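# Press front panel onto computer tower with both arms

## Task

Mount the front panel on the computer tower's front face with its top edge upward, pushing it in until all four pegs snap into their holes; at the end the panel's door must be closed and the tower must be standing upright.

## Robot and tools

Robot: two arms, left_arm and right_arm, each with a two-finger gripper and a wrist camera (cam_left_wrist, cam_right_wrist, both 896x504). In the scene frame the origin sits at table height midway between the nominal bases, +z points up, +x runs out over the table, and left_arm is on the +y side (image sides do not follow arm names). Calibrated bases: left_arm at (+0.012, +0.244, +0.041) m with quat_wxyz (+1.000, 0, 0, -0.025); right_arm at (+0.022, -0.249, +0.002) m with quat_wxyz (+1.000, 0, 0, +0.005). Both bases have +z as up.

Frames: every hand position, quaternion, velocity and target an arm reports or receives is in that arm's own base frame, not the scene frame. Fixed cameras and the table use the scene frame. Reported hand poses may be off by a few centimetres, more at long reach. The gripper's fingers point along its +z axis and close along its y axis; end_effector_position is the point between the pads, roughly 1 cm short of the fingertips.

Row layout (used by every moving tool): one flat list of 16 numbers covering both arms, always all 16 even if one arm is idle: left_arm x, y, z (metres), qw, qx, qy, qz (unit quaternion, w first), opening; then the same eight for right_arm. Position and quaternion are an absolute pose in that arm's base frame. Opening runs from -1 (closed) to +1 (fully open, 0.094 m); it is an absolute command, so 0 means half-open, not 'unchanged'. To leave a gripper alone, repeat its current command (see the Tool commands line). To keep an arm still, resend the exact pose from the last result taken before it stopped moving, every call; to keep an orientation, reuse your own target quaternion rather than the drifting reported one.

execute_actions(actions, cameras): actions is a list of actions; each action is a list of up to 15 rows, one per 1/30 s step, and the final row is held to fill 15 steps. An empty list just returns state and images. Each target must lie within 0.6 m of that gripper's start position along each of its own axes, or the action is refused for both arms; the first action is checked against the last reported state. The controller also clips each step to 100 mm and 20 degrees from the measured pose, so far targets take several actions; the arm then heads to the 'Hand target' shown in the result.

move(target, speed, blend, opening_speed, blocking, cameras): drives each gripper in a straight line from its Hand target to the given row (or through a list of up to 15 rows), with no 0.6 m check and no obstacle avoidance. speed is in m/s, 0.002 to 0.5 (default 0.25), rotation capped at twice that in rad/s; one value or one per target. blend (m) rounds corners in a list. opening_speed (0.2 or more, scale units per second) ramps finger commands; use a low value for fragile parts. Openings of later list targets are applied only after all arms stop there. blocking=false returns after about 0.5 s while the move continues; a new move replaces a running one. Paths are capped at 10 s. Faster moves lag, stray and strike harder; pushing further beyond contact presses harder. Avoid paths passing near an arm's own base, which can flip its shoulder posture.

wait(seconds, 0 to 10, cameras): lets time run with the last commands held. stop(cameras): brakes a running move. zoom_image(camera, region=[x0, y0, x1, y1] pixels, at most 504x504) enlarges part of a wrist camera's latest image. read_manual(section) returns URDF licence text only. finished_scene(scene) ends the current scene irreversibly; pass the scene's number and only report success if the panel is truly seated.

Results: per arm, end_effector_position and end_effector_quat_wxyz, Hand target, Joint positions (last value is finger gap in metres), Joint velocities (may read 'within noise'), Joint torques (signed toward larger joint angles; entries 3 and 4 wrap at ±28 N m; offsets and friction make them unreliable contact signals), grip_measured (on the opening scale; reads slightly wide when empty and up to about 0.064 under the part's width when squeezing) and grip_effort_nm (motor effort, negative closing, not a pad force). Action calls also list positions at some steps. A move adds a 'move:' line: done, off_target, moving, held, fault, plus limits such as paced (pose clipped) or held (steps withheld). Neither done nor off_target tells you about contact; friction and weight can leave an arm a centimetre or more from its target in free air.

Gripping: the gripper reaches full force about 0.05 below the first-touch reading (0.11 for small or round items); release by commanding an opening well above grip_measured.

Cautions: nothing may fall off or be left off the table. Avoid dropping parts, releasing moving parts, fast impacts and very hard presses; a hard collision or press between the two arms can fail the scene outright. The clearance check does not stop grippers or wrist cameras hitting each other. Parts may be briefly tugged by outside forces. Holding loads, stretched arms or pushing at unreachable poses heats motors; a MOTOR HOT line warns at 85 °C, and at 100 °C that arm goes limp for 30 to 60 s or more (OVER-TEMPERATURE FAULT). Camera calibration lines give K, distortion and T_world_to_cam; wrist camera poses are relative to the carrying arm's base and may lag during motion.

Each tool is called after "Emit:" as a command line: name --argument value for each argument, lists and objects as JSON in quotes; but a table of rows of numbers goes row by row, as --pt "numbers of a row", without its own name.

## Session

Scene 1 solved. Now scene 2.

Emit:
execute_actions --actions '[]'

Scene clock: 0.00 s.
left_arm: end_effector_position=(+0.6897, +0.0283, +0.2094) grip_measured=+1.000 grip_effort_nm=n/a end_effector_quat_wxyz=(+0.555, -0.269, +0.782, -0.094) | right_arm: end_effector_position=(+0.1218, +0.2673, +0.2503) grip_measured=+1.000 grip_effort_nm=n/a end_effector_quat_wxyz=(+0.026, +0.793, -0.607, +0.042)
Joint positions: left_arm=[0.005 1.696 1.151 0.165 -0.148 -0.557 0.094] | right_arm=[1.184 1.151 1.128 -1.62 0.068 -0.649 0.094]
Joint velocities: within noise
Joint torques (N m): no reading
Motor temperatures (°C): left_arm=[24 29 34 26 24 21 25] | right_arm=[22 31 42 22 24 23 25]
Heat: left arm: hottest elbow 34 °C; right arm: hottest elbow 42 °C.
Hand target: left_arm +0.6968, +0.0284, +0.2181; +0.563, -0.268, +0.776, -0.096 | right_arm +0.1243, +0.2733, +0.2611; +0.012, +0.793, -0.607, +0.038
Tool commands: left_gripper/opening=+1.0 right_gripper/opening=+1.0
camera_calibration:
cam_left_wrist: T_world_to_cam=[[0.315394, -0.843677, 0.434438, -0.2835], [-0.608416, -0.531107, -0.589708, 0.597816], [0.728256, -0.0783292, -0.680814, -0.26984], [0, 0, 0, 1]] pos_world=[0.649648, 0.0571851, 0.291989]
cam_right_wrist: T_world_to_cam=[[0.965656, 0.258402, 0.0271362, -0.194925], [0.208691, -0.833594, 0.511439, 0.108794], [0.154778, -0.488211, -0.858891, 0.413628], [0, 0, 0, 1]] pos_world=[0.101506, 0.342997, 0.30491]

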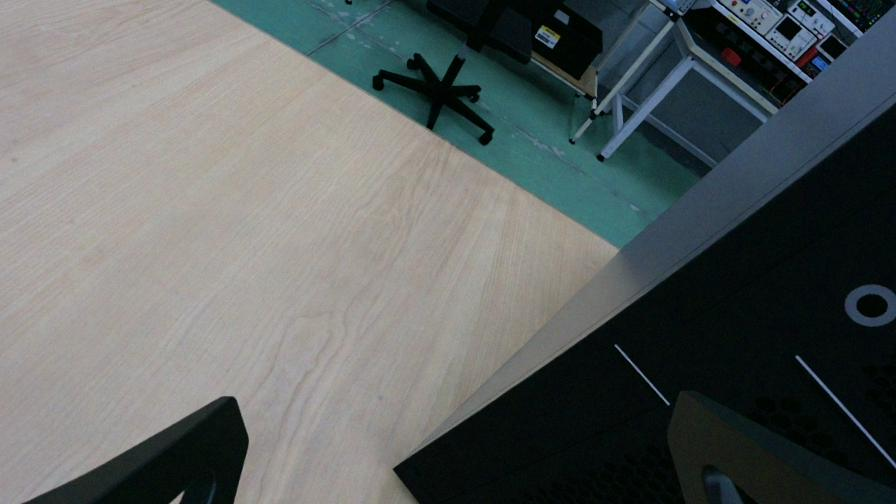

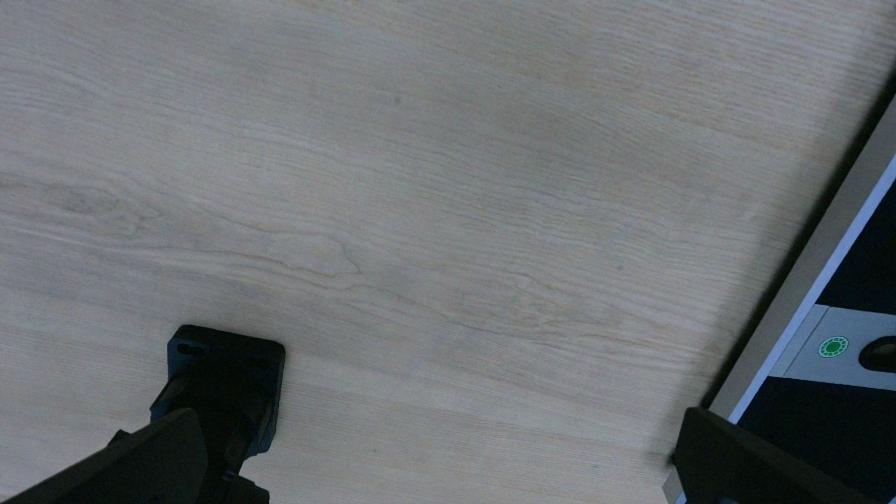

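Emit:
move --pt "0.60 0.05 0.33 0.6699 -0.07 0.686 -0.132 1.0 0.25 0.22 0.32 0.16 0.38 -0.91 -0.01 1.0" --pt "0.539 -0.031 0.421 0.7749 0.1286 0.595 -0.1675 -1.0 0.36 0.12 0.30 0.2556 -0.1511 0.9540 0.0405 1.0" --speed 0.28 --blend 0.04

Scene clock: 183.27 s.
left_arm: end_effector_position=(+0.5427, -0.0265, +0.4143) grip_measured=-0.988 grip_effort_nm=-0.642 end_effector_quat_wxyz=(+0.769, +0.120, +0.605, -0.171) | right_arm: end_effector_position=(+0.3573, +0.1239, +0.2940) grip_measured=+1.000 grip_effort_nm=0.007 end_effector_quat_wxyz=(+0.243, -0.164, +0.955, +0.039)
Joint positions: left_arm=[0.105 1.267 0.837 0.708 0.502 -0.16 0.001] | right_arm=[0.336 1.015 1.073 -1.132 0.003 -0.004 0.094]
Joint velocities: within noise
Joint torques (N m): left_arm=[-0.91 -8.06 8.47 2.55 -0.03 0.11] | right_arm=[-1.61 -7.88 10 1.37 0.14 0.1]
Motor temperatures (°C): left_arm=[24 32 43 26 24 21 24] | right_arm=[22 31 52 22 24 23 24]
Heat: left arm: hottest elbow 43 °C; right arm: hottest elbow 52 °C.
Hand target: left_arm +0.5390, -0.0309, +0.4210; +0.775, +0.129, +0.595, -0.168 | right_arm +0.3600, +0.1200, +0.2999; +0.255, -0.151, +0.954, +0.040
Off the commanded pose: left_arm 0.009 m, 2 deg | right_arm 0.008 m, 2 deg.
move: done
camera_calibration:
cam_left_wrist: T_world_to_cam=[[-0.402676, -0.91526, 0.0123271, 0.190287], [-0.182091, 0.0668998, -0.981003, 0.546628], [0.897048, -0.397271, -0.193599, -0.329467], [0, 0, 0, 1]] pos_world=[0.471707, 0.00670453, 0.470114]
cam_right_wrist: T_world_to_cam=[[0.319749, -0.947352, 0.0168867, -0.00326274], [-0.945517, -0.320181, -0.058998, 0.434216], [0.0612986, 0.00289788, -0.998115, 0.358202], [0, 0, 0, 1]] pos_world=[0.389644, 0.134899, 0.3832]

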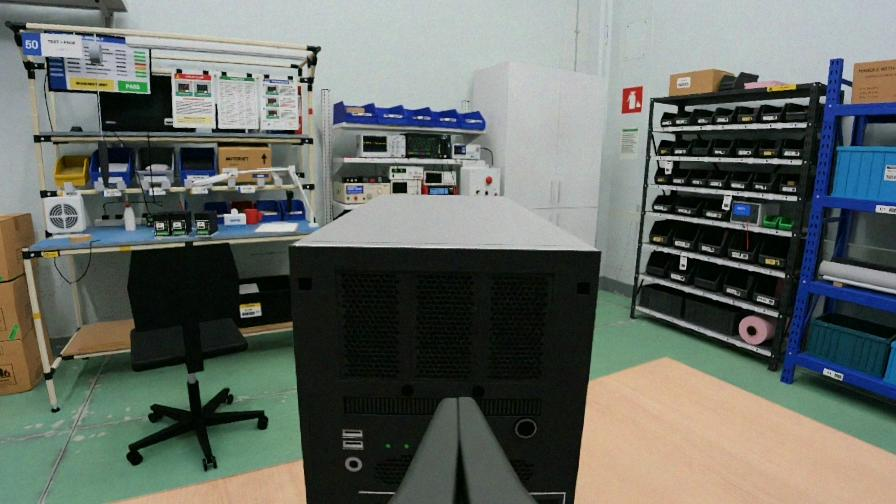

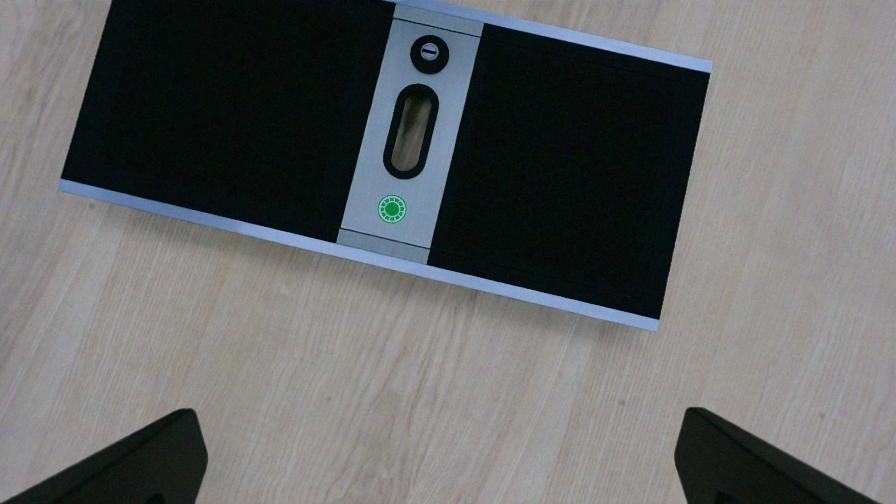

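Emit:
zoom_image --camera "cam_left_wrist" --region '[270, 235, 350, 295]'

Emit:
zoom_image --camera "cam_left_wrist" --region '[540, 235, 620, 295]'

Scaled by 6.300 from the camera's 896x504 image, which has a finer 1280x720 frame.

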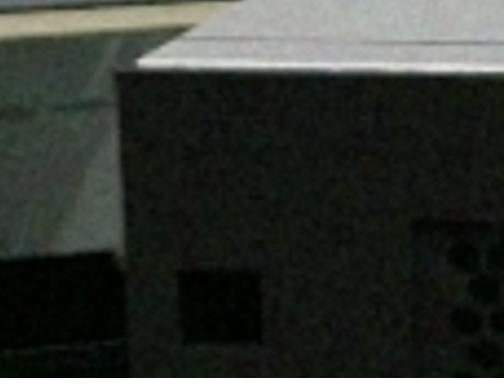

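Scaled by 6.300 from the camera's 896x504 image, which has a finer 1280x720 frame.

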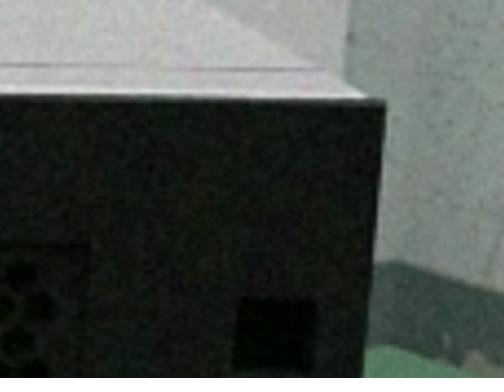

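Emit:
move --pt "0.539 -0.031 0.421 0.7749 0.1286 0.595 -0.1675 -1.0 0.36 0.105 0.17 0.336 0.5818 0.6411 0.3702 0.02" --speed 0.3 --cameras '["cam_right_wrist"]'

Scene clock: 283.17 s.
left_arm: end_effector_position=(+0.5427, -0.0265, +0.4143) grip_measured=-0.988 grip_effort_nm=-0.647 end_effector_quat_wxyz=(+0.769, +0.120, +0.605, -0.171) | right_arm: end_effector_position=(+0.3587, +0.0996, +0.1689) grip_measured=+0.022 grip_effort_nm=-0.095 end_effector_quat_wxyz=(+0.338, +0.582, +0.645, +0.362)
Joint positions: left_arm=[0.105 1.267 0.837 0.708 0.502 -0.16 0.001] | right_arm=[0.392 0.841 0.401 -0.116 0.263 1.715 0.048]
Joint velocities: within noise
Joint torques (N m): left_arm=[-0.67 -8.23 8.54 2.52 -0.04 0.15] | right_arm=[-0.03 -3.49 9.65 2.1 0.3 0.06]
Motor temperatures (°C): left_arm=[24 31 42 26 24 21 25] | right_arm=[22 31 48 22 24 23 24]
Heat: left arm: hottest elbow 42 °C; right arm: hottest elbow 48 °C.
Hand target: left_arm +0.5390, -0.0309, +0.4210; +0.775, +0.129, +0.595, -0.168 | right_arm +0.3599, +0.1050, +0.1701; +0.336, +0.582, +0.641, +0.370
Off the commanded pose: left_arm 0.009 m, 2 deg | right_arm 0.006 m, 1 deg.
move: done
camera_calibration:
cam_right_wrist: T_world_to_cam=[[-0.520709, -0.0550133, -0.85196, 0.334794], [-0.441827, 0.871256, 0.213781, 0.075055], [0.730514, 0.487737, -0.477977, -0.142861], [0, 0, 0, 1]] pos_world=[0.311853, 0.0227046, 0.200901]
Images, in order (width x height): cam_right_wrist 896x504.

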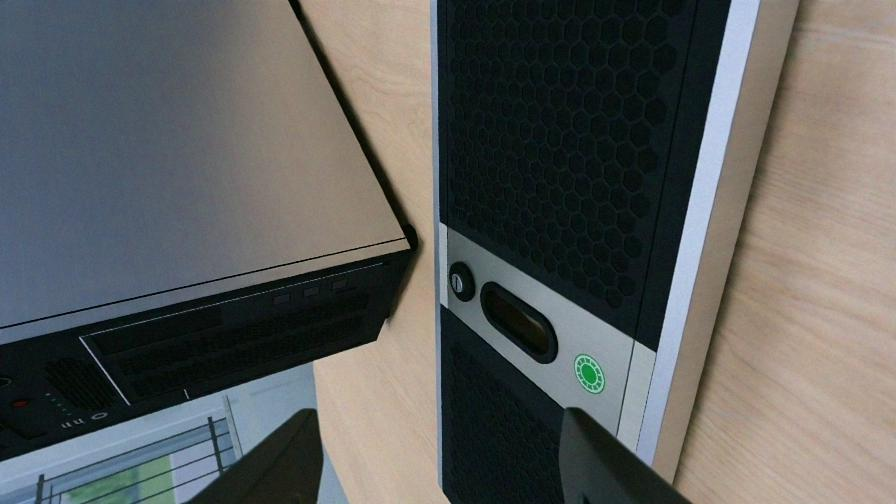

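Emit:
move --pt "0.539 -0.031 0.421 0.7749 0.1286 0.595 -0.1675 -1.0 0.3595 0.103 0.05 0.336 0.5818 0.6411 0.3702 0.02" --speed 0.15 --cameras '["cam_right_wrist"]'

Scene clock: 300.43 s.
left_arm: end_effector_position=(+0.5427, -0.0265, +0.4143) grip_measured=-0.988 grip_effort_nm=-0.662 end_effector_quat_wxyz=(+0.769, +0.120, +0.605, -0.171) | right_arm: end_effector_position=(+0.3598, +0.1005, +0.0502) grip_measured=+0.022 grip_effort_nm=-0.100 end_effector_quat_wxyz=(+0.337, +0.582, +0.644, +0.365)
Joint positions: left_arm=[0.105 1.267 0.837 0.708 0.502 -0.16 0.001] | right_arm=[0.392 1.304 0.22 0.533 0.261 1.717 0.048]
Joint velocities: within noise
Joint torques (N m): left_arm=[-0.62 -8.47 8.47 2.47 -0.06 0.12] | right_arm=[-0.56 -5.25 5.39 1.96 0.12 -0.03]
Motor temperatures (°C): left_arm=[24 30 41 26 24 21 25] | right_arm=[22 31 47 22 24 23 24]
Heat: left arm: hottest elbow 41 °C; right arm: hottest elbow 47 °C.
Hand target: left_arm +0.5390, -0.0309, +0.4210; +0.775, +0.129, +0.595, -0.168 | right_arm +0.3595, +0.1030, +0.0501; +0.336, +0.582, +0.641, +0.370
Off the commanded pose: left_arm 0.009 m, 2 deg | right_arm 0.003 m, 1 deg.
move: done
camera_calibration:
cam_right_wrist: T_world_to_cam=[[-0.518248, -0.0515645, -0.853674, 0.233077], [-0.4434, 0.869748, 0.216643, 0.100674], [0.731311, 0.490794, -0.473609, -0.201606], [0, 0, 0, 1]] pos_world=[0.312867, 0.0234039, 0.081679]
Images, in order (width x height): cam_right_wrist 896x504.

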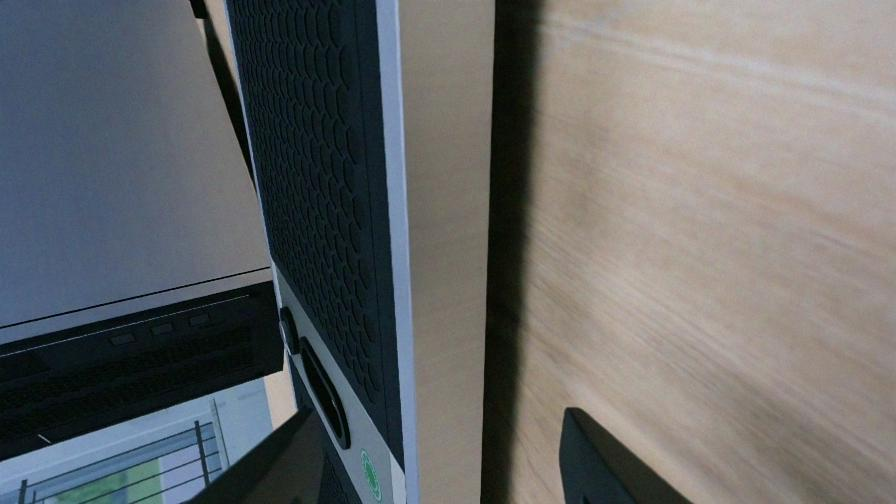

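Emit:
move --pt "0.539 -0.031 0.421 0.7749 0.1286 0.595 -0.1675 -1.0 0.3595 0.103 0.035 0.336 0.5818 0.6411 0.3702 0.02" --speed 0.06 --cameras '["cam_right_wrist"]'

Scene clock: 307.73 s.
left_arm: end_effector_position=(+0.5427, -0.0265, +0.4143) grip_measured=-0.988 grip_effort_nm=-0.657 end_effector_quat_wxyz=(+0.769, +0.120, +0.605, -0.171) | right_arm: end_effector_position=(+0.3600, +0.1006, +0.0352) grip_measured=+0.022 grip_effort_nm=-0.095 end_effector_quat_wxyz=(+0.337, +0.582, +0.644, +0.365)
Joint positions: left_arm=[0.105 1.267 0.837 0.708 0.502 -0.16 0.001] | right_arm=[0.392 1.398 0.211 0.636 0.261 1.717 0.048]
Joint velocities: within noise
Joint torques (N m): left_arm=[-0.32 -8.23 8.54 2.59 -0.05 0.15] | right_arm=[-0.79 -5.6 4.49 1.87 0.16 -0.05]
Motor temperatures (°C): left_arm=[24 30 41 26 24 21 25] | right_arm=[22 31 47 22 24 23 24]
Heat: left arm: hottest elbow 41 °C; right arm: hottest elbow 47 °C.
Hand target: left_arm +0.5390, -0.0309, +0.4210; +0.775, +0.129, +0.595, -0.168 | right_arm +0.3595, +0.1030, +0.0351; +0.336, +0.582, +0.641, +0.370
Off the commanded pose: left_arm 0.009 m, 2 deg | right_arm 0.002 m, 1 deg.
move: done
camera_calibration:
cam_right_wrist: T_world_to_cam=[[-0.517947, -0.0514399, -0.853865, 0.220318], [-0.443476, 0.869717, 0.216614, 0.103977], [0.731478, 0.490863, -0.47328, -0.209045], [0, 0, 0, 1]] pos_world=[0.313136, 0.0235153, 0.0666617]
Images, in order (width x height): cam_right_wrist 896x504.

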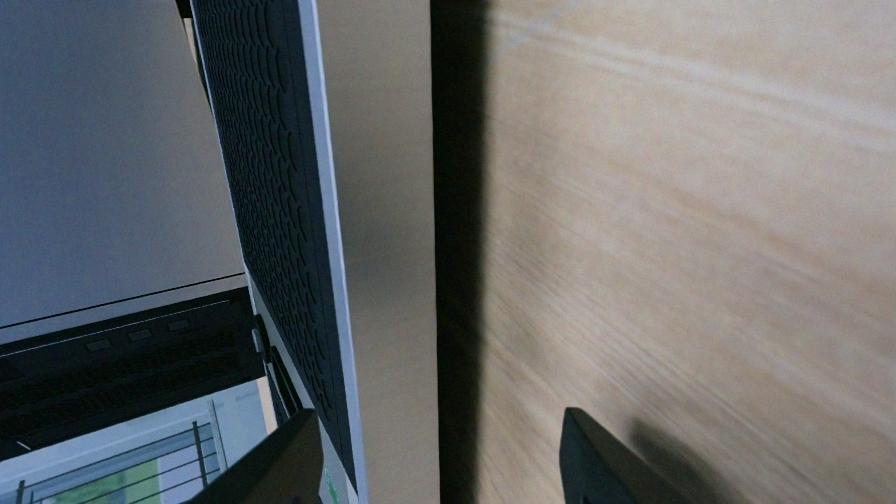

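Emit:
move --pt "0.539 -0.031 0.421 0.7749 0.1286 0.595 -0.1675 -1.0 0.3895 0.106 0.035 0.336 0.5818 0.6411 0.3702 0.02" --speed 0.06 --cameras '["cam_right_wrist"]'

Scene clock: 322.37 s.
left_arm: end_effector_position=(+0.5427, -0.0265, +0.4143) grip_measured=-0.988 grip_effort_nm=-0.662 end_effector_quat_wxyz=(+0.769, +0.120, +0.605, -0.171) | right_arm: end_effector_position=(+0.3736, +0.1050, +0.0263) grip_measured=+0.022 grip_effort_nm=-0.066 end_effector_quat_wxyz=(+0.327, +0.585, +0.649, +0.361)
Joint positions: left_arm=[0.105 1.267 0.837 0.708 0.502 -0.16 0.001] | right_arm=[0.378 1.462 0.252 0.639 0.234 1.717 0.048]
Joint velocities: within noise
Joint torques (N m): left_arm=[-0.32 -8 8.54 2.43 -0.04 0.14] | right_arm=[-2.73 -5.95 7.32 1.72 0.08 -0.17]
Motor temperatures (°C): left_arm=[24 30 41 26 24 21 25] | right_arm=[22 31 46 22 24 23 24]
Heat: left arm: hottest elbow 41 °C; right arm: hottest elbow 46 °C.
Hand target: left_arm +0.5390, -0.0309, +0.4210; +0.775, +0.129, +0.595, -0.168 | right_arm +0.3889, +0.1059, +0.0354; +0.336, +0.582, +0.641, +0.370
Off the commanded pose: left_arm 0.009 m, 2 deg | right_arm 0.018 m, 2 deg.
move: off_target (right_arm)
camera_calibration:
cam_right_wrist: T_world_to_cam=[[-0.538171, -0.0513101, -0.841272, 0.227133], [-0.445098, 0.864912, 0.231982, 0.108741], [0.715723, 0.499295, -0.488308, -0.219948], [0, 0, 0, 1]] pos_world=[0.328059, 0.0274219, 0.058452]
Images, in order (width x height): cam_right_wrist 896x504.

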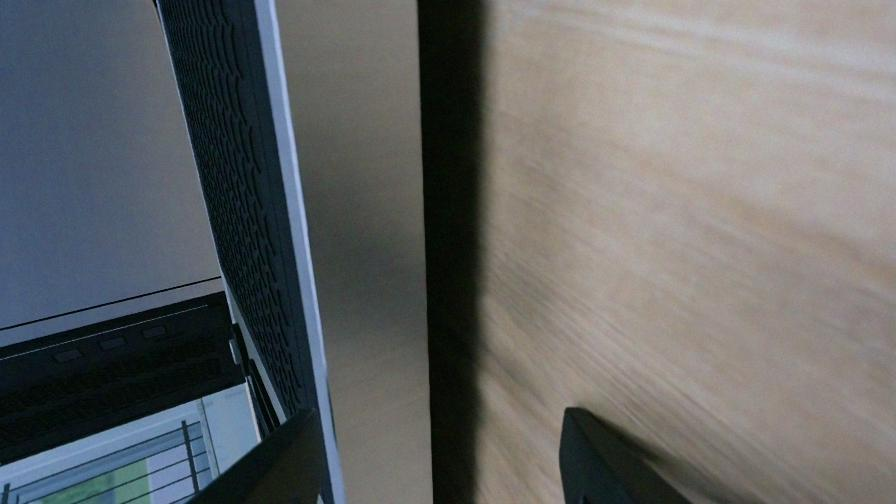

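Emit:
move --pt "0.539 -0.031 0.421 0.7749 0.1286 0.595 -0.1675 -1.0 0.3895 0.106 0.048 0.336 0.5818 0.6411 0.3702 0.02" --speed 0.06 --cameras '["cam_right_wrist"]'

Scene clock: 329.20 s.
left_arm: end_effector_position=(+0.5427, -0.0265, +0.4143) grip_measured=-0.988 grip_effort_nm=-0.647 end_effector_quat_wxyz=(+0.769, +0.120, +0.605, -0.171) | right_arm: end_effector_position=(+0.3727, +0.1047, +0.0331) grip_measured=+0.022 grip_effort_nm=-0.076 end_effector_quat_wxyz=(+0.325, +0.585, +0.650, +0.358)
Joint positions: left_arm=[0.105 1.267 0.837 0.708 0.502 -0.16 0.001] | right_arm=[0.378 1.416 0.256 0.582 0.234 1.717 0.048]
Joint velocities: within noise
Joint torques (N m): left_arm=[-0.44 -8.35 8.43 2.51 -0.03 0.16] | right_arm=[-1.79 -7.59 8.12 1.18 0.06 -0.19]
Motor temperatures (°C): left_arm=[24 30 41 26 24 21 25] | right_arm=[22 31 46 22 24 23 24]
Heat: left arm: hottest elbow 41 °C; right arm: hottest elbow 46 °C.
Hand target: left_arm +0.5390, -0.0309, +0.4210; +0.775, +0.129, +0.595, -0.168 | right_arm +0.3888, +0.1058, +0.0483; +0.336, +0.582, +0.641, +0.370
Off the commanded pose: left_arm 0.009 m, 2 deg | right_arm 0.022 m, 2 deg.
move: off_target (right_arm)
camera_calibration:
cam_right_wrist: T_world_to_cam=[[-0.542934, -0.053203, -0.838089, 0.234288], [-0.44378, 0.865435, 0.232553, 0.106513], [0.712939, 0.498188, -0.493484, -0.214556], [0, 0, 0, 1]] pos_world=[0.327437, 0.0271745, 0.065704]
Images, in order (width x height): cam_right_wrist 896x504.

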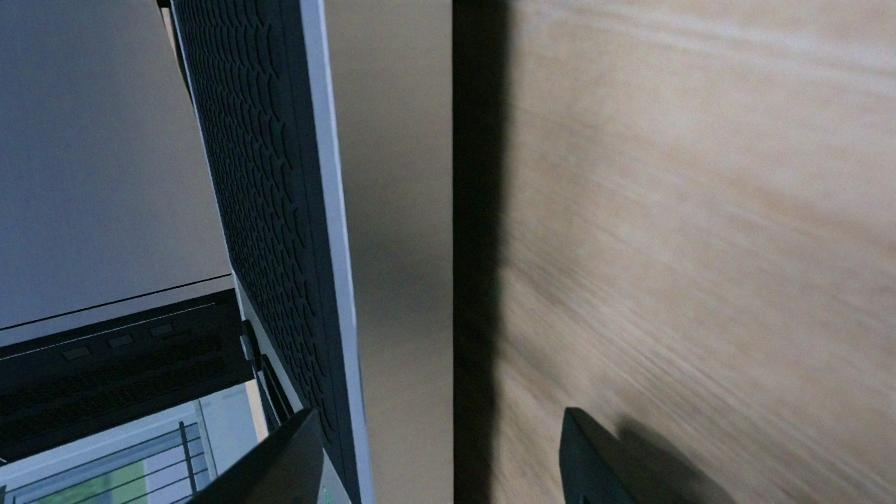

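Emit:
move --pt "0.539 -0.031 0.421 0.7749 0.1286 0.595 -0.1675 -1.0 0.41 0.108 0.049 0.336 0.5818 0.6411 0.3702 0.02" --speed 0.06 --cameras '["cam_right_wrist"]'

Scene clock: 335.03 s.
left_arm: end_effector_position=(+0.5427, -0.0265, +0.4143) grip_measured=-0.988 grip_effort_nm=-0.657 end_effector_quat_wxyz=(+0.769, +0.120, +0.605, -0.171) | right_arm: end_effector_position=(+0.3944, +0.1077, +0.0412) grip_measured=+0.022 grip_effort_nm=-0.081 end_effector_quat_wxyz=(+0.328, +0.585, +0.645, +0.367)
Joint positions: left_arm=[0.105 1.267 0.837 0.708 0.502 -0.16 0.001] | right_arm=[0.358 1.439 0.307 0.575 0.217 1.712 0.048]
Joint velocities: within noise
Joint torques (N m): left_arm=[-0.62 -8.47 8.53 2.45 -0.04 0.13] | right_arm=[-1.96 -7.12 8.5 1.06 0.04 -0.27]
Motor temperatures (°C): left_arm=[24 30 41 26 24 21 25] | right_arm=[22 31 46 22 24 23 24]
Heat: left arm: hottest elbow 41 °C; right arm: hottest elbow 46 °C.
Hand target: left_arm +0.5390, -0.0309, +0.4210; +0.775, +0.129, +0.595, -0.168 | right_arm +0.4095, +0.1077, +0.0495; +0.336, +0.582, +0.641, +0.370
Off the commanded pose: left_arm 0.009 m, 2 deg | right_arm 0.017 m, 1 deg.
move: off_target (right_arm)
camera_calibration:
cam_right_wrist: T_world_to_cam=[[-0.528919, -0.042012, -0.847632, 0.246623], [-0.445212, 0.864042, 0.234985, 0.112309], [0.722517, 0.501664, -0.475712, -0.232373], [0, 0, 0, 1]] pos_world=[0.348338, 0.0298952, 0.0721115]
Images, in order (width x height): cam_right_wrist 896x504.

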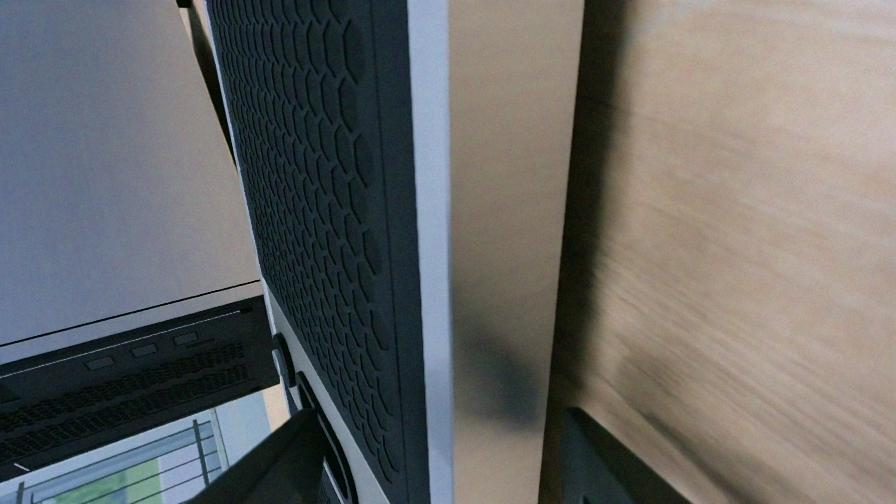

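Emit:
move --pt "0.539 -0.031 0.421 0.7749 0.1286 0.595 -0.1675 -1.0 0.417 0.1087 0.046 0.336 0.5818 0.6411 0.3702 0.02" --speed 0.05 --cameras '["cam_right_wrist"]'

Scene clock: 350.30 s.
left_arm: end_effector_position=(+0.5427, -0.0265, +0.4143) grip_measured=-0.988 grip_effort_nm=-0.642 end_effector_quat_wxyz=(+0.769, +0.120, +0.605, -0.171) | right_arm: end_effector_position=(+0.3996, +0.1080, +0.0358) grip_measured=+0.022 grip_effort_nm=-0.076 end_effector_quat_wxyz=(+0.325, +0.587, +0.648, +0.361)
Joint positions: left_arm=[0.105 1.267 0.837 0.708 0.502 -0.16 0.001] | right_arm=[0.353 1.468 0.323 0.575 0.212 1.708 0.048]
Joint velocities: within noise
Joint torques (N m): left_arm=[-0.97 -8.59 8.49 2.5 -0.05 0.12] | right_arm=[-2.73 -7.36 8.2 1.52 0.04 -0.25]
Motor temperatures (°C): left_arm=[24 30 41 26 24 21 25] | right_arm=[22 31 46 22 24 23 24]
Heat: left arm: hottest elbow 41 °C; right arm: hottest elbow 46 °C.
Hand target: left_arm +0.5390, -0.0309, +0.4210; +0.775, +0.129, +0.595, -0.168 | right_arm +0.4163, +0.1084, +0.0465; +0.336, +0.582, +0.641, +0.370
Off the commanded pose: left_arm 0.009 m, 2 deg | right_arm 0.020 m, 2 deg.
move: off_target (right_arm)
camera_calibration:
cam_right_wrist: T_world_to_cam=[[-0.539394, -0.046217, -0.840784, 0.249221], [-0.442511, 0.86506, 0.236336, 0.114362], [0.716406, 0.499535, -0.48706, -0.235715], [0, 0, 0, 1]] pos_world=[0.353902, 0.030336, 0.0677062]
Images, in order (width x height): cam_right_wrist 896x504.

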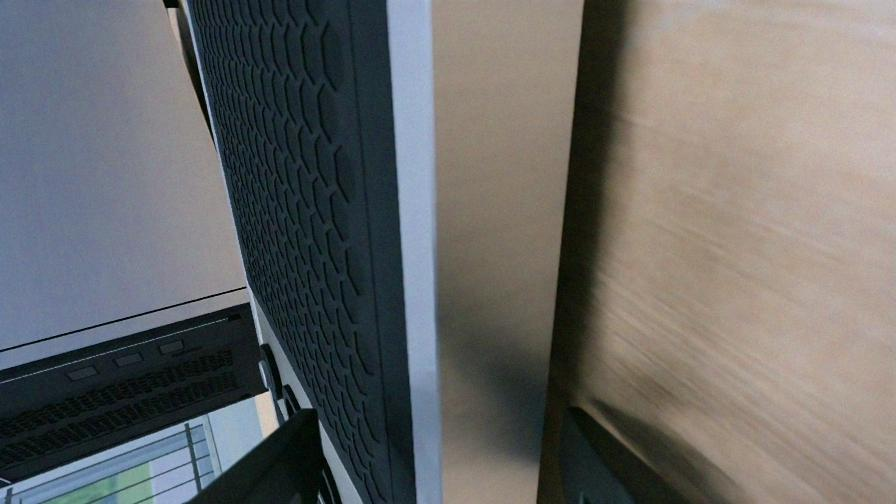

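Emit:
execute_actions --actions '[]' --cameras '["cam_right_wrist"]'

Scene clock: 382.50 s.
left_arm: end_effector_position=(+0.5427, -0.0265, +0.4143) grip_measured=-0.988 grip_effort_nm=-0.652 end_effector_quat_wxyz=(+0.769, +0.120, +0.605, -0.171) | right_arm: end_effector_position=(+0.3997, +0.1080, +0.0360) grip_measured=+0.022 grip_effort_nm=-0.076 end_effector_quat_wxyz=(+0.325, +0.586, +0.648, +0.362)
Joint positions: left_arm=[0.105 1.267 0.837 0.708 0.502 -0.16 0.001] | right_arm=[0.353 1.468 0.324 0.575 0.212 1.708 0.048]
Joint velocities: within noise
Joint torques (N m): left_arm=[-0.62 -8.53 8.46 2.5 -0.08 0.13] | right_arm=[-2.14 -7 8.23 1.42 0.03 -0.23]
Motor temperatures (°C): left_arm=[24 30 41 26 24 21 25] | right_arm=[22 31 46 22 24 23 24]
Heat: left arm: hottest elbow 41 °C; right arm: hottest elbow 46 °C.
Hand target: left_arm +0.5390, -0.0309, +0.4210; +0.775, +0.129, +0.595, -0.168 | right_arm +0.4163, +0.1084, +0.0464; +0.336, +0.582, +0.641, +0.370
Tool commands: left_gripper/opening=-1.0 right_gripper/opening=+0.02
Off the commanded pose: left_arm 0.009 m, 2 deg | right_arm 0.020 m, 2 deg.
camera_calibration:
cam_right_wrist: T_world_to_cam=[[-0.539056, -0.0464858, -0.840986, 0.249334], [-0.442778, 0.865016, 0.235998, 0.114474], [0.716496, 0.499586, -0.486875, -0.23585], [0, 0, 0, 1]] pos_world=[0.354077, 0.0303959, 0.0678412]
Images, in order (width x height): cam_right_wrist 896x504.

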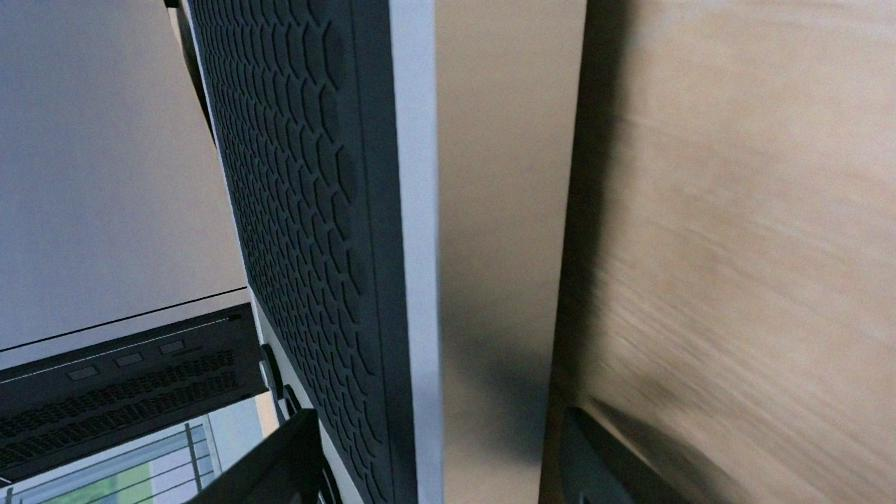

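Emit:
move --target '[0.539, -0.031, 0.421, 0.7749, 0.1286, 0.595, -0.1675, -1.0, 0.4235, 0.1094, 0.0465, 0.336, 0.5818, 0.6411, 0.3702, 0.02]' --speed 0.04 --cameras '["cam_right_wrist"]'

Scene clock: 387.37 s.
left_arm: end_effector_position=(+0.5427, -0.0265, +0.4143) grip_measured=-0.988 grip_effort_nm=-0.652 end_effector_quat_wxyz=(+0.769, +0.120, +0.605, -0.171) | right_arm: end_effector_position=(+0.4062, +0.1090, +0.0369) grip_measured=+0.022 grip_effort_nm=-0.076 end_effector_quat_wxyz=(+0.326, +0.586, +0.647, +0.363)
Joint positions: left_arm=[0.105 1.267 0.837 0.708 0.502 -0.16 0.001] | right_arm=[0.348 1.48 0.34 0.575 0.208 1.705 0.048]
Joint velocities: within noise
Joint torques (N m): left_arm=[-0.91 -8.12 8.53 2.5 -0.04 0.12] | right_arm=[-2.43 -7.3 8.42 1.35 0.04 -0.27]
Motor temperatures (°C): left_arm=[24 30 41 26 24 21 25] | right_arm=[22 31 46 22 24 23 24]
Heat: left arm: hottest elbow 41 °C; right arm: hottest elbow 46 °C.
Hand target: left_arm +0.5390, -0.0309, +0.4210; +0.775, +0.129, +0.595, -0.168 | right_arm +0.4228, +0.1092, +0.0469; +0.336, +0.582, +0.641, +0.370
Off the commanded pose: left_arm 0.009 m, 2 deg | right_arm 0.020 m, 2 deg.
move: off_target (right_arm)
camera_calibration:
cam_right_wrist: T_world_to_cam=[[-0.536578, -0.0451264, -0.842643, 0.25257], [-0.443562, 0.864573, 0.23615, 0.116634], [0.71787, 0.500477, -0.483927, -0.241335], [0, 0, 0, 1]] pos_world=[0.360504, 0.0313413, 0.0684947]
Images, in order (width x height): cam_right_wrist 896x504.

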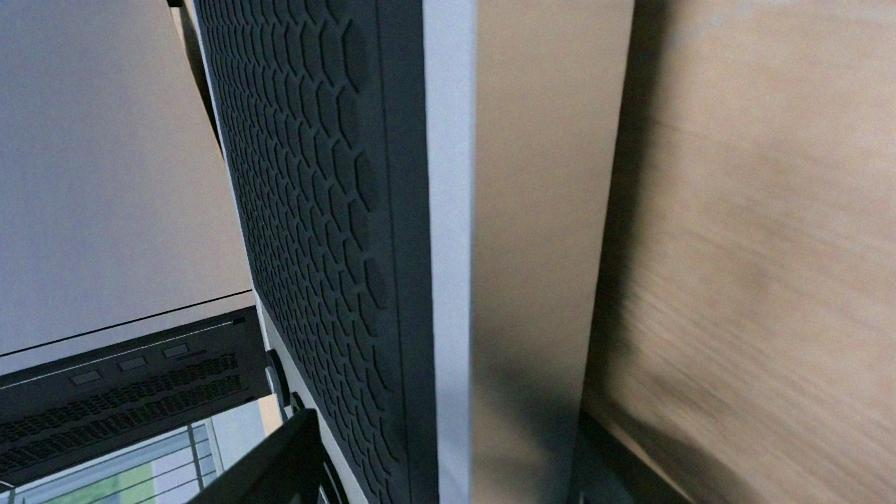

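Emit:
move --target '[0.539, -0.031, 0.421, 0.7749, 0.1286, 0.595, -0.1675, -1.0, 0.4285, 0.1099, 0.0465, 0.336, 0.5818, 0.6411, 0.3702, 0.02]' --speed 0.04 --cameras '["cam_right_wrist"]'

Emit:
zoom_image --camera "cam_right_wrist" --region '[250, 300, 750, 504]'

Scene clock: 393.37 s.
left_arm: end_effector_position=(+0.5427, -0.0265, +0.4143) grip_measured=-0.988 grip_effort_nm=-0.657 end_effector_quat_wxyz=(+0.769, +0.120, +0.605, -0.171) | right_arm: end_effector_position=(+0.4094, +0.1093, +0.0354) grip_measured=+0.022 grip_effort_nm=-0.071 end_effector_quat_wxyz=(+0.325, +0.586, +0.648, +0.362)
Joint positions: left_arm=[0.105 1.267 0.837 0.708 0.502 -0.16 0.001] | right_arm=[0.344 1.491 0.348 0.575 0.204 1.703 0.048]
Joint velocities: within noise
Joint torques (N m): left_arm=[-0.5 -8.47 8.55 2.5 -0.03 0.12] | right_arm=[-2.49 -7.53 8.7 1.25 0.09 -0.24]
Motor temperatures (°C): left_arm=[24 30 41 26 24 21 26] | right_arm=[22 31 45 22 24 23 24]
Heat: left arm: hottest elbow 41 °C; right arm: hottest elbow 45 °C.
Hand target: left_arm +0.5390, -0.0309, +0.4210; +0.775, +0.129, +0.595, -0.168 | right_arm +0.4277, +0.1097, +0.0471; +0.336, +0.582, +0.641, +0.370
Off the commanded pose: left_arm 0.009 m, 2 deg | right_arm 0.022 m, 2 deg.
move: off_target (right_arm)
camera_calibration:
cam_right_wrist: T_world_to_cam=[[-0.539025, -0.0468091, -0.840988, 0.254201], [-0.443887, 0.864338, 0.236397, 0.118284], [0.715833, 0.500727, -0.486678, -0.243569], [0, 0, 0, 1]] pos_world=[0.36388, 0.0316231, 0.0672785]
Images, in order (width x height): cam_right_wrist 896x504.

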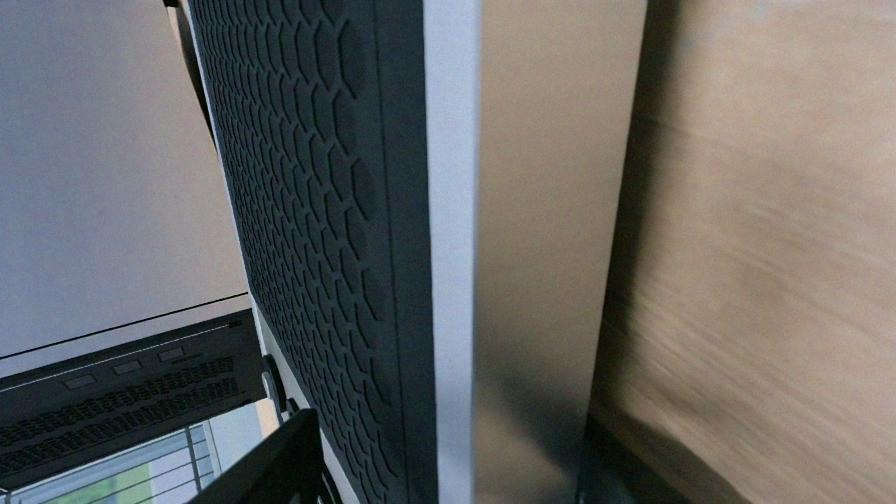

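Scaled by 1.008 from the camera's 896x504 image, which has a finer 1280x720 frame.

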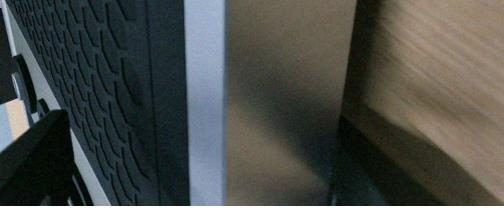

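Emit:
move --target '[0.539, -0.031, 0.421, 0.7749, 0.1286, 0.595, -0.1675, -1.0, 0.4285, 0.1099, 0.0465, 0.336, 0.5818, 0.6411, 0.3702, -0.25]' --speed 0.04 --opening_speed 0.2 --cameras '["cam_right_wrist"]'

Scene clock: 429.63 s.
left_arm: end_effector_position=(+0.5427, -0.0265, +0.4143) grip_measured=-0.988 grip_effort_nm=-0.657 end_effector_quat_wxyz=(+0.769, +0.120, +0.605, -0.171) | right_arm: end_effector_position=(+0.4091, +0.1085, +0.0331) grip_measured=-0.247 grip_effort_nm=-0.115 end_effector_quat_wxyz=(+0.324, +0.587, +0.649, +0.359)
Joint positions: left_arm=[0.105 1.267 0.837 0.708 0.502 -0.16 0.001] | right_arm=[0.343 1.497 0.348 0.575 0.204 1.702 0.035]
Joint velocities: within noise
Joint torques (N m): left_arm=[-0.32 -8.53 8.46 2.5 -0.05 0.14] | right_arm=[-1.96 -7.88 8.58 1.31 0.06 -0.21]
Motor temperatures (°C): left_arm=[24 30 41 26 24 21 26] | right_arm=[22 31 45 22 24 23 24]
Heat: left arm: hottest elbow 41 °C; right arm: hottest elbow 45 °C.
Hand target: left_arm +0.5390, -0.0309, +0.4210; +0.775, +0.129, +0.595, -0.168 | right_arm +0.4276, +0.1096, +0.0470; +0.336, +0.582, +0.641, +0.370
Off the commanded pose: left_arm 0.009 m, 2 deg | right_arm 0.024 m, 2 deg.
move: off_target (right_arm)
camera_calibration:
cam_right_wrist: T_world_to_cam=[[-0.543509, -0.0487401, -0.837987, 0.253992], [-0.441841, 0.86543, 0.236236, 0.118419], [0.713705, 0.498654, -0.491904, -0.242756], [0, 0, 0, 1]] pos_world=[0.363625, 0.0309477, 0.0654543]
Images, in order (width x height): cam_right_wrist 896x504.

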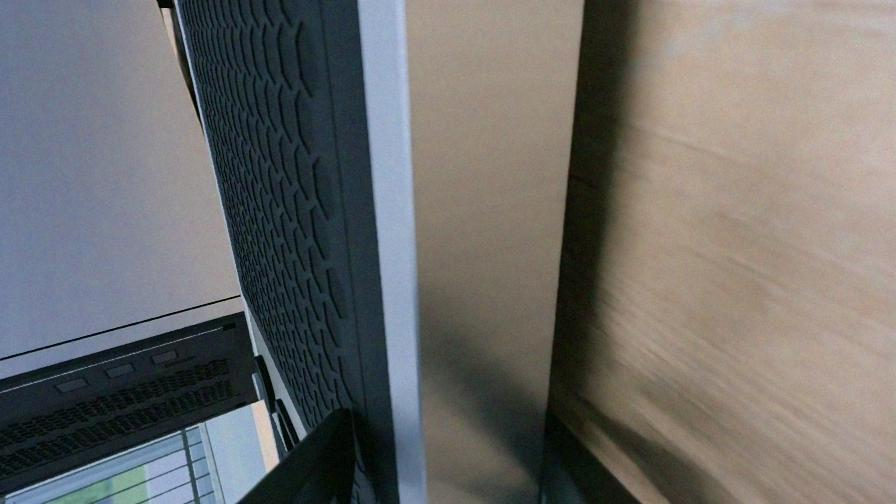

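Emit:
move --target '[0.539, -0.031, 0.421, 0.7749, 0.1286, 0.595, -0.1675, -1.0, 0.4285, 0.1099, 0.0465, 0.336, 0.5818, 0.6411, 0.3702, -0.42]' --speed 0.04 --opening_speed 0.2 --cameras '["cam_right_wrist"]'

Scene clock: 435.10 s.
left_arm: end_effector_position=(+0.5427, -0.0265, +0.4143) grip_measured=-0.988 grip_effort_nm=-0.652 end_effector_quat_wxyz=(+0.769, +0.120, +0.605, -0.171) | right_arm: end_effector_position=(+0.4193, +0.1122, +0.0429) grip_measured=-0.377 grip_effort_nm=-0.950 end_effector_quat_wxyz=(+0.332, +0.581, +0.644, +0.370)
Joint positions: left_arm=[0.105 1.267 0.837 0.708 0.502 -0.16 0.001] | right_arm=[0.343 1.496 0.368 0.586 0.204 1.695 0.029]
Joint velocities: within noise
Joint torques (N m): left_arm=[-0.44 -8.06 8.49 2.54 -0.03 0.12] | right_arm=[-1.73 -8.7 7.1 0.94 0.04 -0.17]
Motor temperatures (°C): left_arm=[24 30 41 26 24 21 26] | right_arm=[22 31 45 22 24 23 24]
Heat: left arm: hottest elbow 41 °C; right arm: hottest elbow 45 °C.
Hand target: left_arm +0.5390, -0.0309, +0.4210; +0.775, +0.129, +0.595, -0.168 | right_arm +0.4283, +0.1098, +0.0466; +0.336, +0.582, +0.641, +0.370
Off the commanded pose: left_arm 0.009 m, 2 deg | right_arm 0.010 m, 1 deg.
move: done
camera_calibration:
cam_right_wrist: T_world_to_cam=[[-0.517897, -0.0466742, -0.854168, 0.257633], [-0.45188, 0.862756, 0.226839, 0.122388], [0.726352, 0.503461, -0.46791, -0.253958], [0, 0, 0, 1]] pos_world=[0.373194, 0.0342918, 0.0734697]
Images, in order (width x height): cam_right_wrist 896x504.

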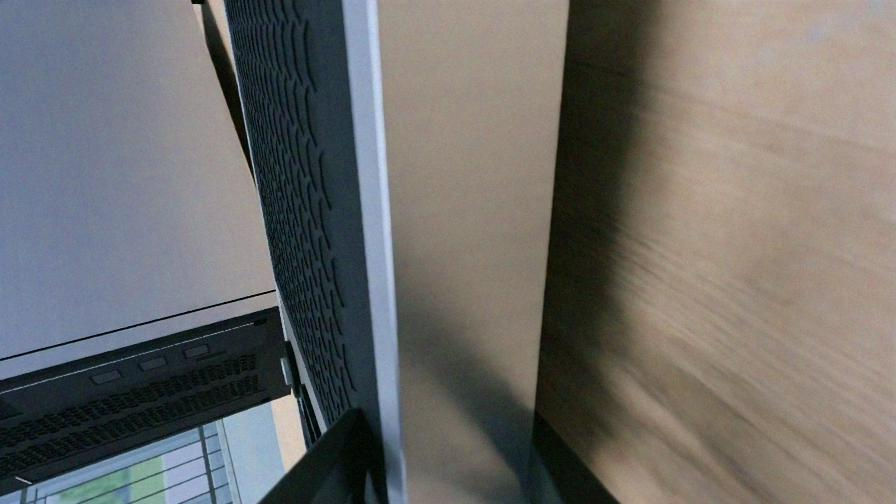

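Emit:
move --target '[0.539, -0.031, 0.421, 0.7749, 0.1286, 0.595, -0.1675, -1.0, 0.4285, 0.1099, 0.0505, 0.336, 0.5818, 0.6411, 0.3702, -0.6]' --speed 0.04 --opening_speed 0.2 --cameras '["cam_right_wrist"]'

Scene clock: 441.50 s.
left_arm: end_effector_position=(+0.5427, -0.0265, +0.4143) grip_measured=-0.988 grip_effort_nm=-0.657 end_effector_quat_wxyz=(+0.769, +0.120, +0.605, -0.171) | right_arm: end_effector_position=(+0.4210, +0.1128, +0.0487) grip_measured=-0.404 grip_effort_nm=-1.018 end_effector_quat_wxyz=(+0.335, +0.579, +0.642, +0.375)
Joint positions: left_arm=[0.105 1.267 0.837 0.708 0.502 -0.16 0.001] | right_arm=[0.343 1.483 0.37 0.584 0.204 1.693 0.028]
Joint velocities: within noise
Joint torques (N m): left_arm=[-0.26 -8.59 8.49 2.47 -0.03 0.13] | right_arm=[-1.85 -8.41 7.35 0.34 0 -0.15]
Motor temperatures (°C): left_arm=[24 30 41 26 24 21 26] | right_arm=[22 31 45 22 24 23 25]
Heat: left arm: hottest elbow 41 °C; right arm: hottest elbow 45 °C.
Hand target: left_arm +0.5390, -0.0309, +0.4210; +0.775, +0.129, +0.595, -0.168 | right_arm +0.4283, +0.1099, +0.0507; +0.336, +0.582, +0.641, +0.370
Off the commanded pose: left_arm 0.009 m, 2 deg | right_arm 0.008 m, 1 deg.
move: done
camera_calibration:
cam_right_wrist: T_world_to_cam=[[-0.50692, -0.0447226, -0.860832, 0.258981], [-0.455573, 0.861683, 0.223507, 0.12315], [0.731769, 0.505472, -0.457179, -0.255793], [0, 0, 0, 1]] pos_world=[0.374568, 0.0347627, 0.0784708]
Images, in order (width x height): cam_right_wrist 896x504.

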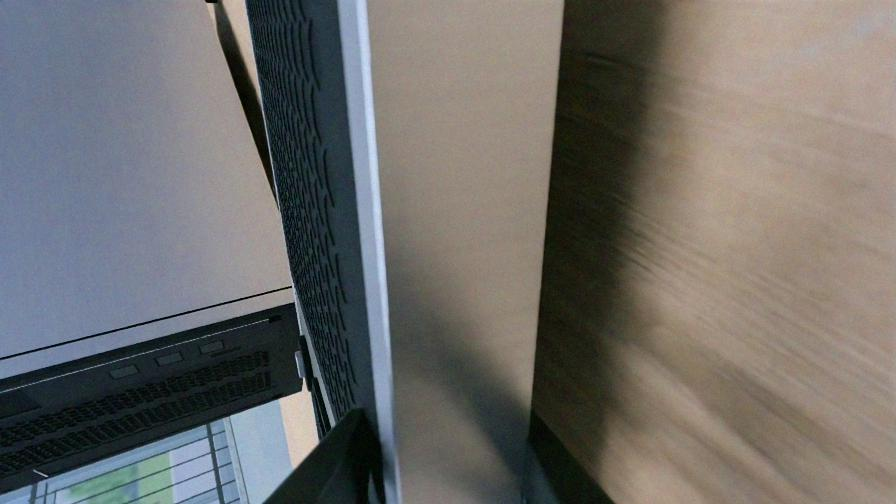

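Emit:
move --pt "0.539 -0.031 0.421 0.7749 0.1286 0.595 -0.1675 -1.0 0.432 0.1103 0.072 0.336 0.5818 0.6411 0.3702 -0.6" --pt "0.539 -0.031 0.421 0.7749 0.1286 0.595 -0.1675 -1.0 0.438 0.1103 0.1 0.336 0.5818 0.6411 0.3702 -0.6" --speed 0.05 --blend 0.01 --opening_speed 0.2 --cameras '["cam_right_wrist", "cam_left_wrist"]'

Scene clock: 452.63 s.
left_arm: end_effector_position=(+0.5427, -0.0265, +0.4143) grip_measured=-0.988 grip_effort_nm=-0.652 end_effector_quat_wxyz=(+0.769, +0.120, +0.605, -0.171) | right_arm: end_effector_position=(+0.4179, +0.1092, +0.0755) grip_measured=-0.446 grip_effort_nm=-1.018 end_effector_quat_wxyz=(+0.322, +0.587, +0.654, +0.353)
Joint positions: left_arm=[0.105 1.267 0.837 0.708 0.502 -0.16 0.001] | right_arm=[0.335 1.331 0.409 0.335 0.197 1.692 0.026]
Joint velocities: within noise
Joint torques (N m): left_arm=[-0.56 -8.41 8.53 2.54 -0.05 0.14] | right_arm=[-2.14 -8.82 10.97 0.92 0.05 -0.2]
Motor temperatures (°C): left_arm=[24 30 41 26 24 21 26] | right_arm=[22 31 45 22 24 23 25]
Heat: left arm: hottest elbow 41 °C; right arm: hottest elbow 45 °C.
Hand target: left_arm +0.5390, -0.0309, +0.4210; +0.775, +0.129, +0.595, -0.168 | right_arm +0.4368, +0.1099, +0.1005; +0.336, +0.582, +0.641, +0.370
Off the commanded pose: left_arm 0.009 m, 2 deg | right_arm 0.032 m, 3 deg.
move: off_target (right_arm)
camera_calibration:
cam_left_wrist: T_world_to_cam=[[-0.402676, -0.91526, 0.0123271, 0.190287], [-0.182091, 0.0668998, -0.981003, 0.546628], [0.897048, -0.397271, -0.193599, -0.329467], [0, 0, 0, 1]] pos_world=[0.471707, 0.00670453, 0.470114]
cam_right_wrist: T_world_to_cam=[[-0.554571, -0.0574484, -0.830151, 0.299254], [-0.440974, 0.866307, 0.234636, 0.111356], [0.705686, 0.496198, -0.505762, -0.223893], [0, 0, 0, 1]] pos_world=[0.373061, 0.0318181, 0.109061]

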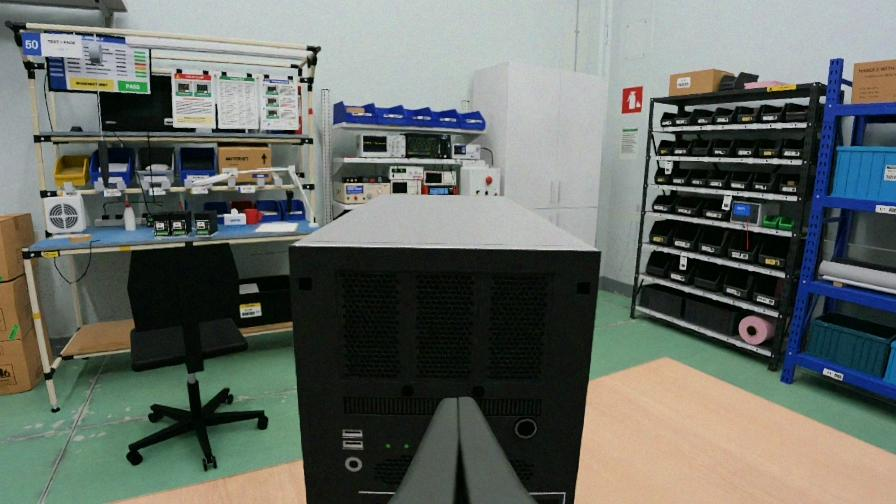

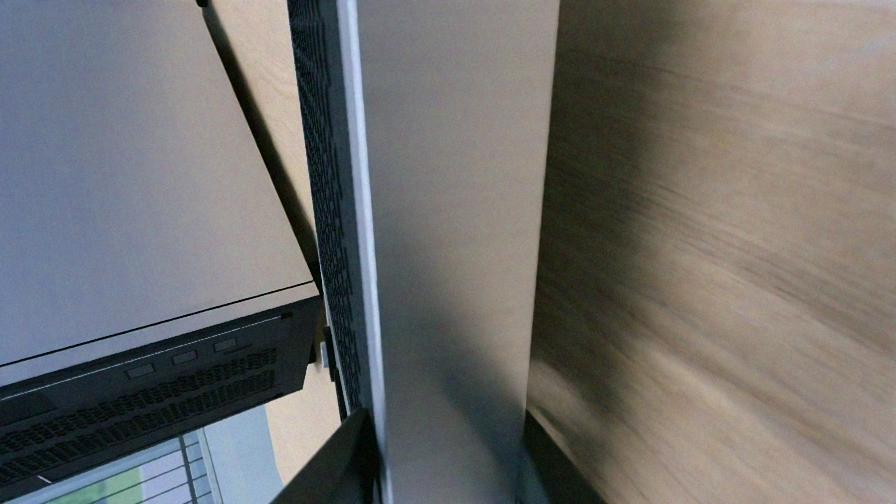

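Emit:
move --pt "0.539 -0.031 0.421 0.7749 0.1286 0.595 -0.1675 -1.0 0.436 0.11 0.13 0.336 0.5818 0.6411 0.3702 -0.6" --pt "0.539 -0.031 0.421 0.7749 0.1286 0.595 -0.1675 -1.0 0.436 0.11 0.165 0.336 0.5818 0.6411 0.3702 -0.75" --speed 0.06 --blend 0.01 --opening_speed 0.2 --cameras '["cam_right_wrist"]'

Scene clock: 464.13 s.
left_arm: end_effector_position=(+0.5427, -0.0265, +0.4143) grip_measured=-0.988 grip_effort_nm=-0.647 end_effector_quat_wxyz=(+0.769, +0.120, +0.605, -0.171) | right_arm: end_effector_position=(+0.4100, +0.1065, +0.1218) grip_measured=-0.521 grip_effort_nm=-1.023 end_effector_quat_wxyz=(+0.314, +0.591, +0.662, +0.338)
Joint positions: left_arm=[0.105 1.267 0.837 0.708 0.502 -0.16 0.001] | right_arm=[0.335 1.147 0.469 0.052 0.197 1.692 0.023]
Joint velocities: within noise
Joint torques (N m): left_arm=[-0.73 -9 8.47 2.55 -0.04 0.11] | right_arm=[-2.2 -8.23 14.26 1.31 0.08 -0.13]
Motor temperatures (°C): left_arm=[24 30 41 26 24 21 26] | right_arm=[22 31 47 22 24 23 25]
Heat: left arm: hottest elbow 41 °C; right arm: hottest elbow 47 °C.
Hand target: left_arm +0.5390, -0.0309, +0.4210; +0.775, +0.129, +0.595, -0.168 | right_arm +0.4331, +0.1092, +0.1656; +0.336, +0.582, +0.641, +0.370
Off the commanded pose: left_arm 0.009 m, 2 deg | right_arm 0.051 m, 5 deg.
move: off_target (right_arm); target 2's new opening was sent with right_arm's hand 0.051 m and 5 deg from that target
camera_calibration:
cam_right_wrist: T_world_to_cam=[[-0.584683, -0.067925, -0.808413, 0.343999], [-0.432259, 0.869339, 0.239587, 0.0948901], [0.686511, 0.489526, -0.537649, -0.181095], [0, 0, 0, 1]] pos_world=[0.366471, 0.0295254, 0.157993]
Images, in order (width x height): cam_right_wrist 896x504.

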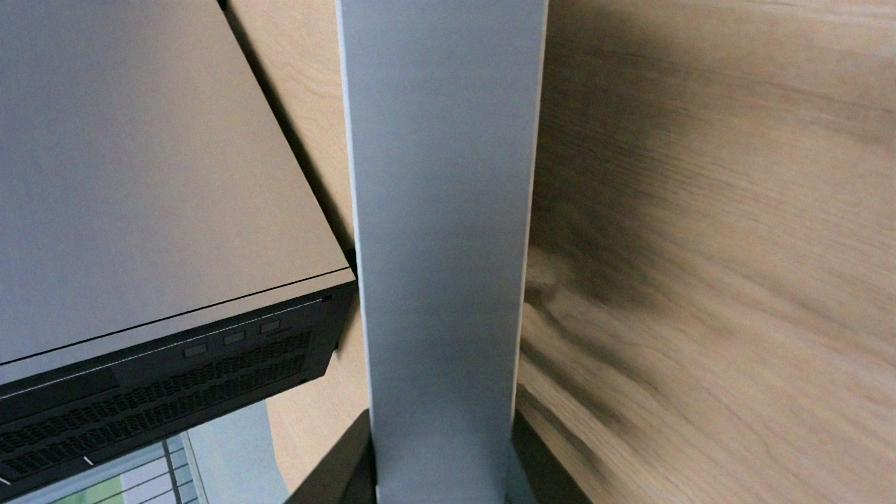

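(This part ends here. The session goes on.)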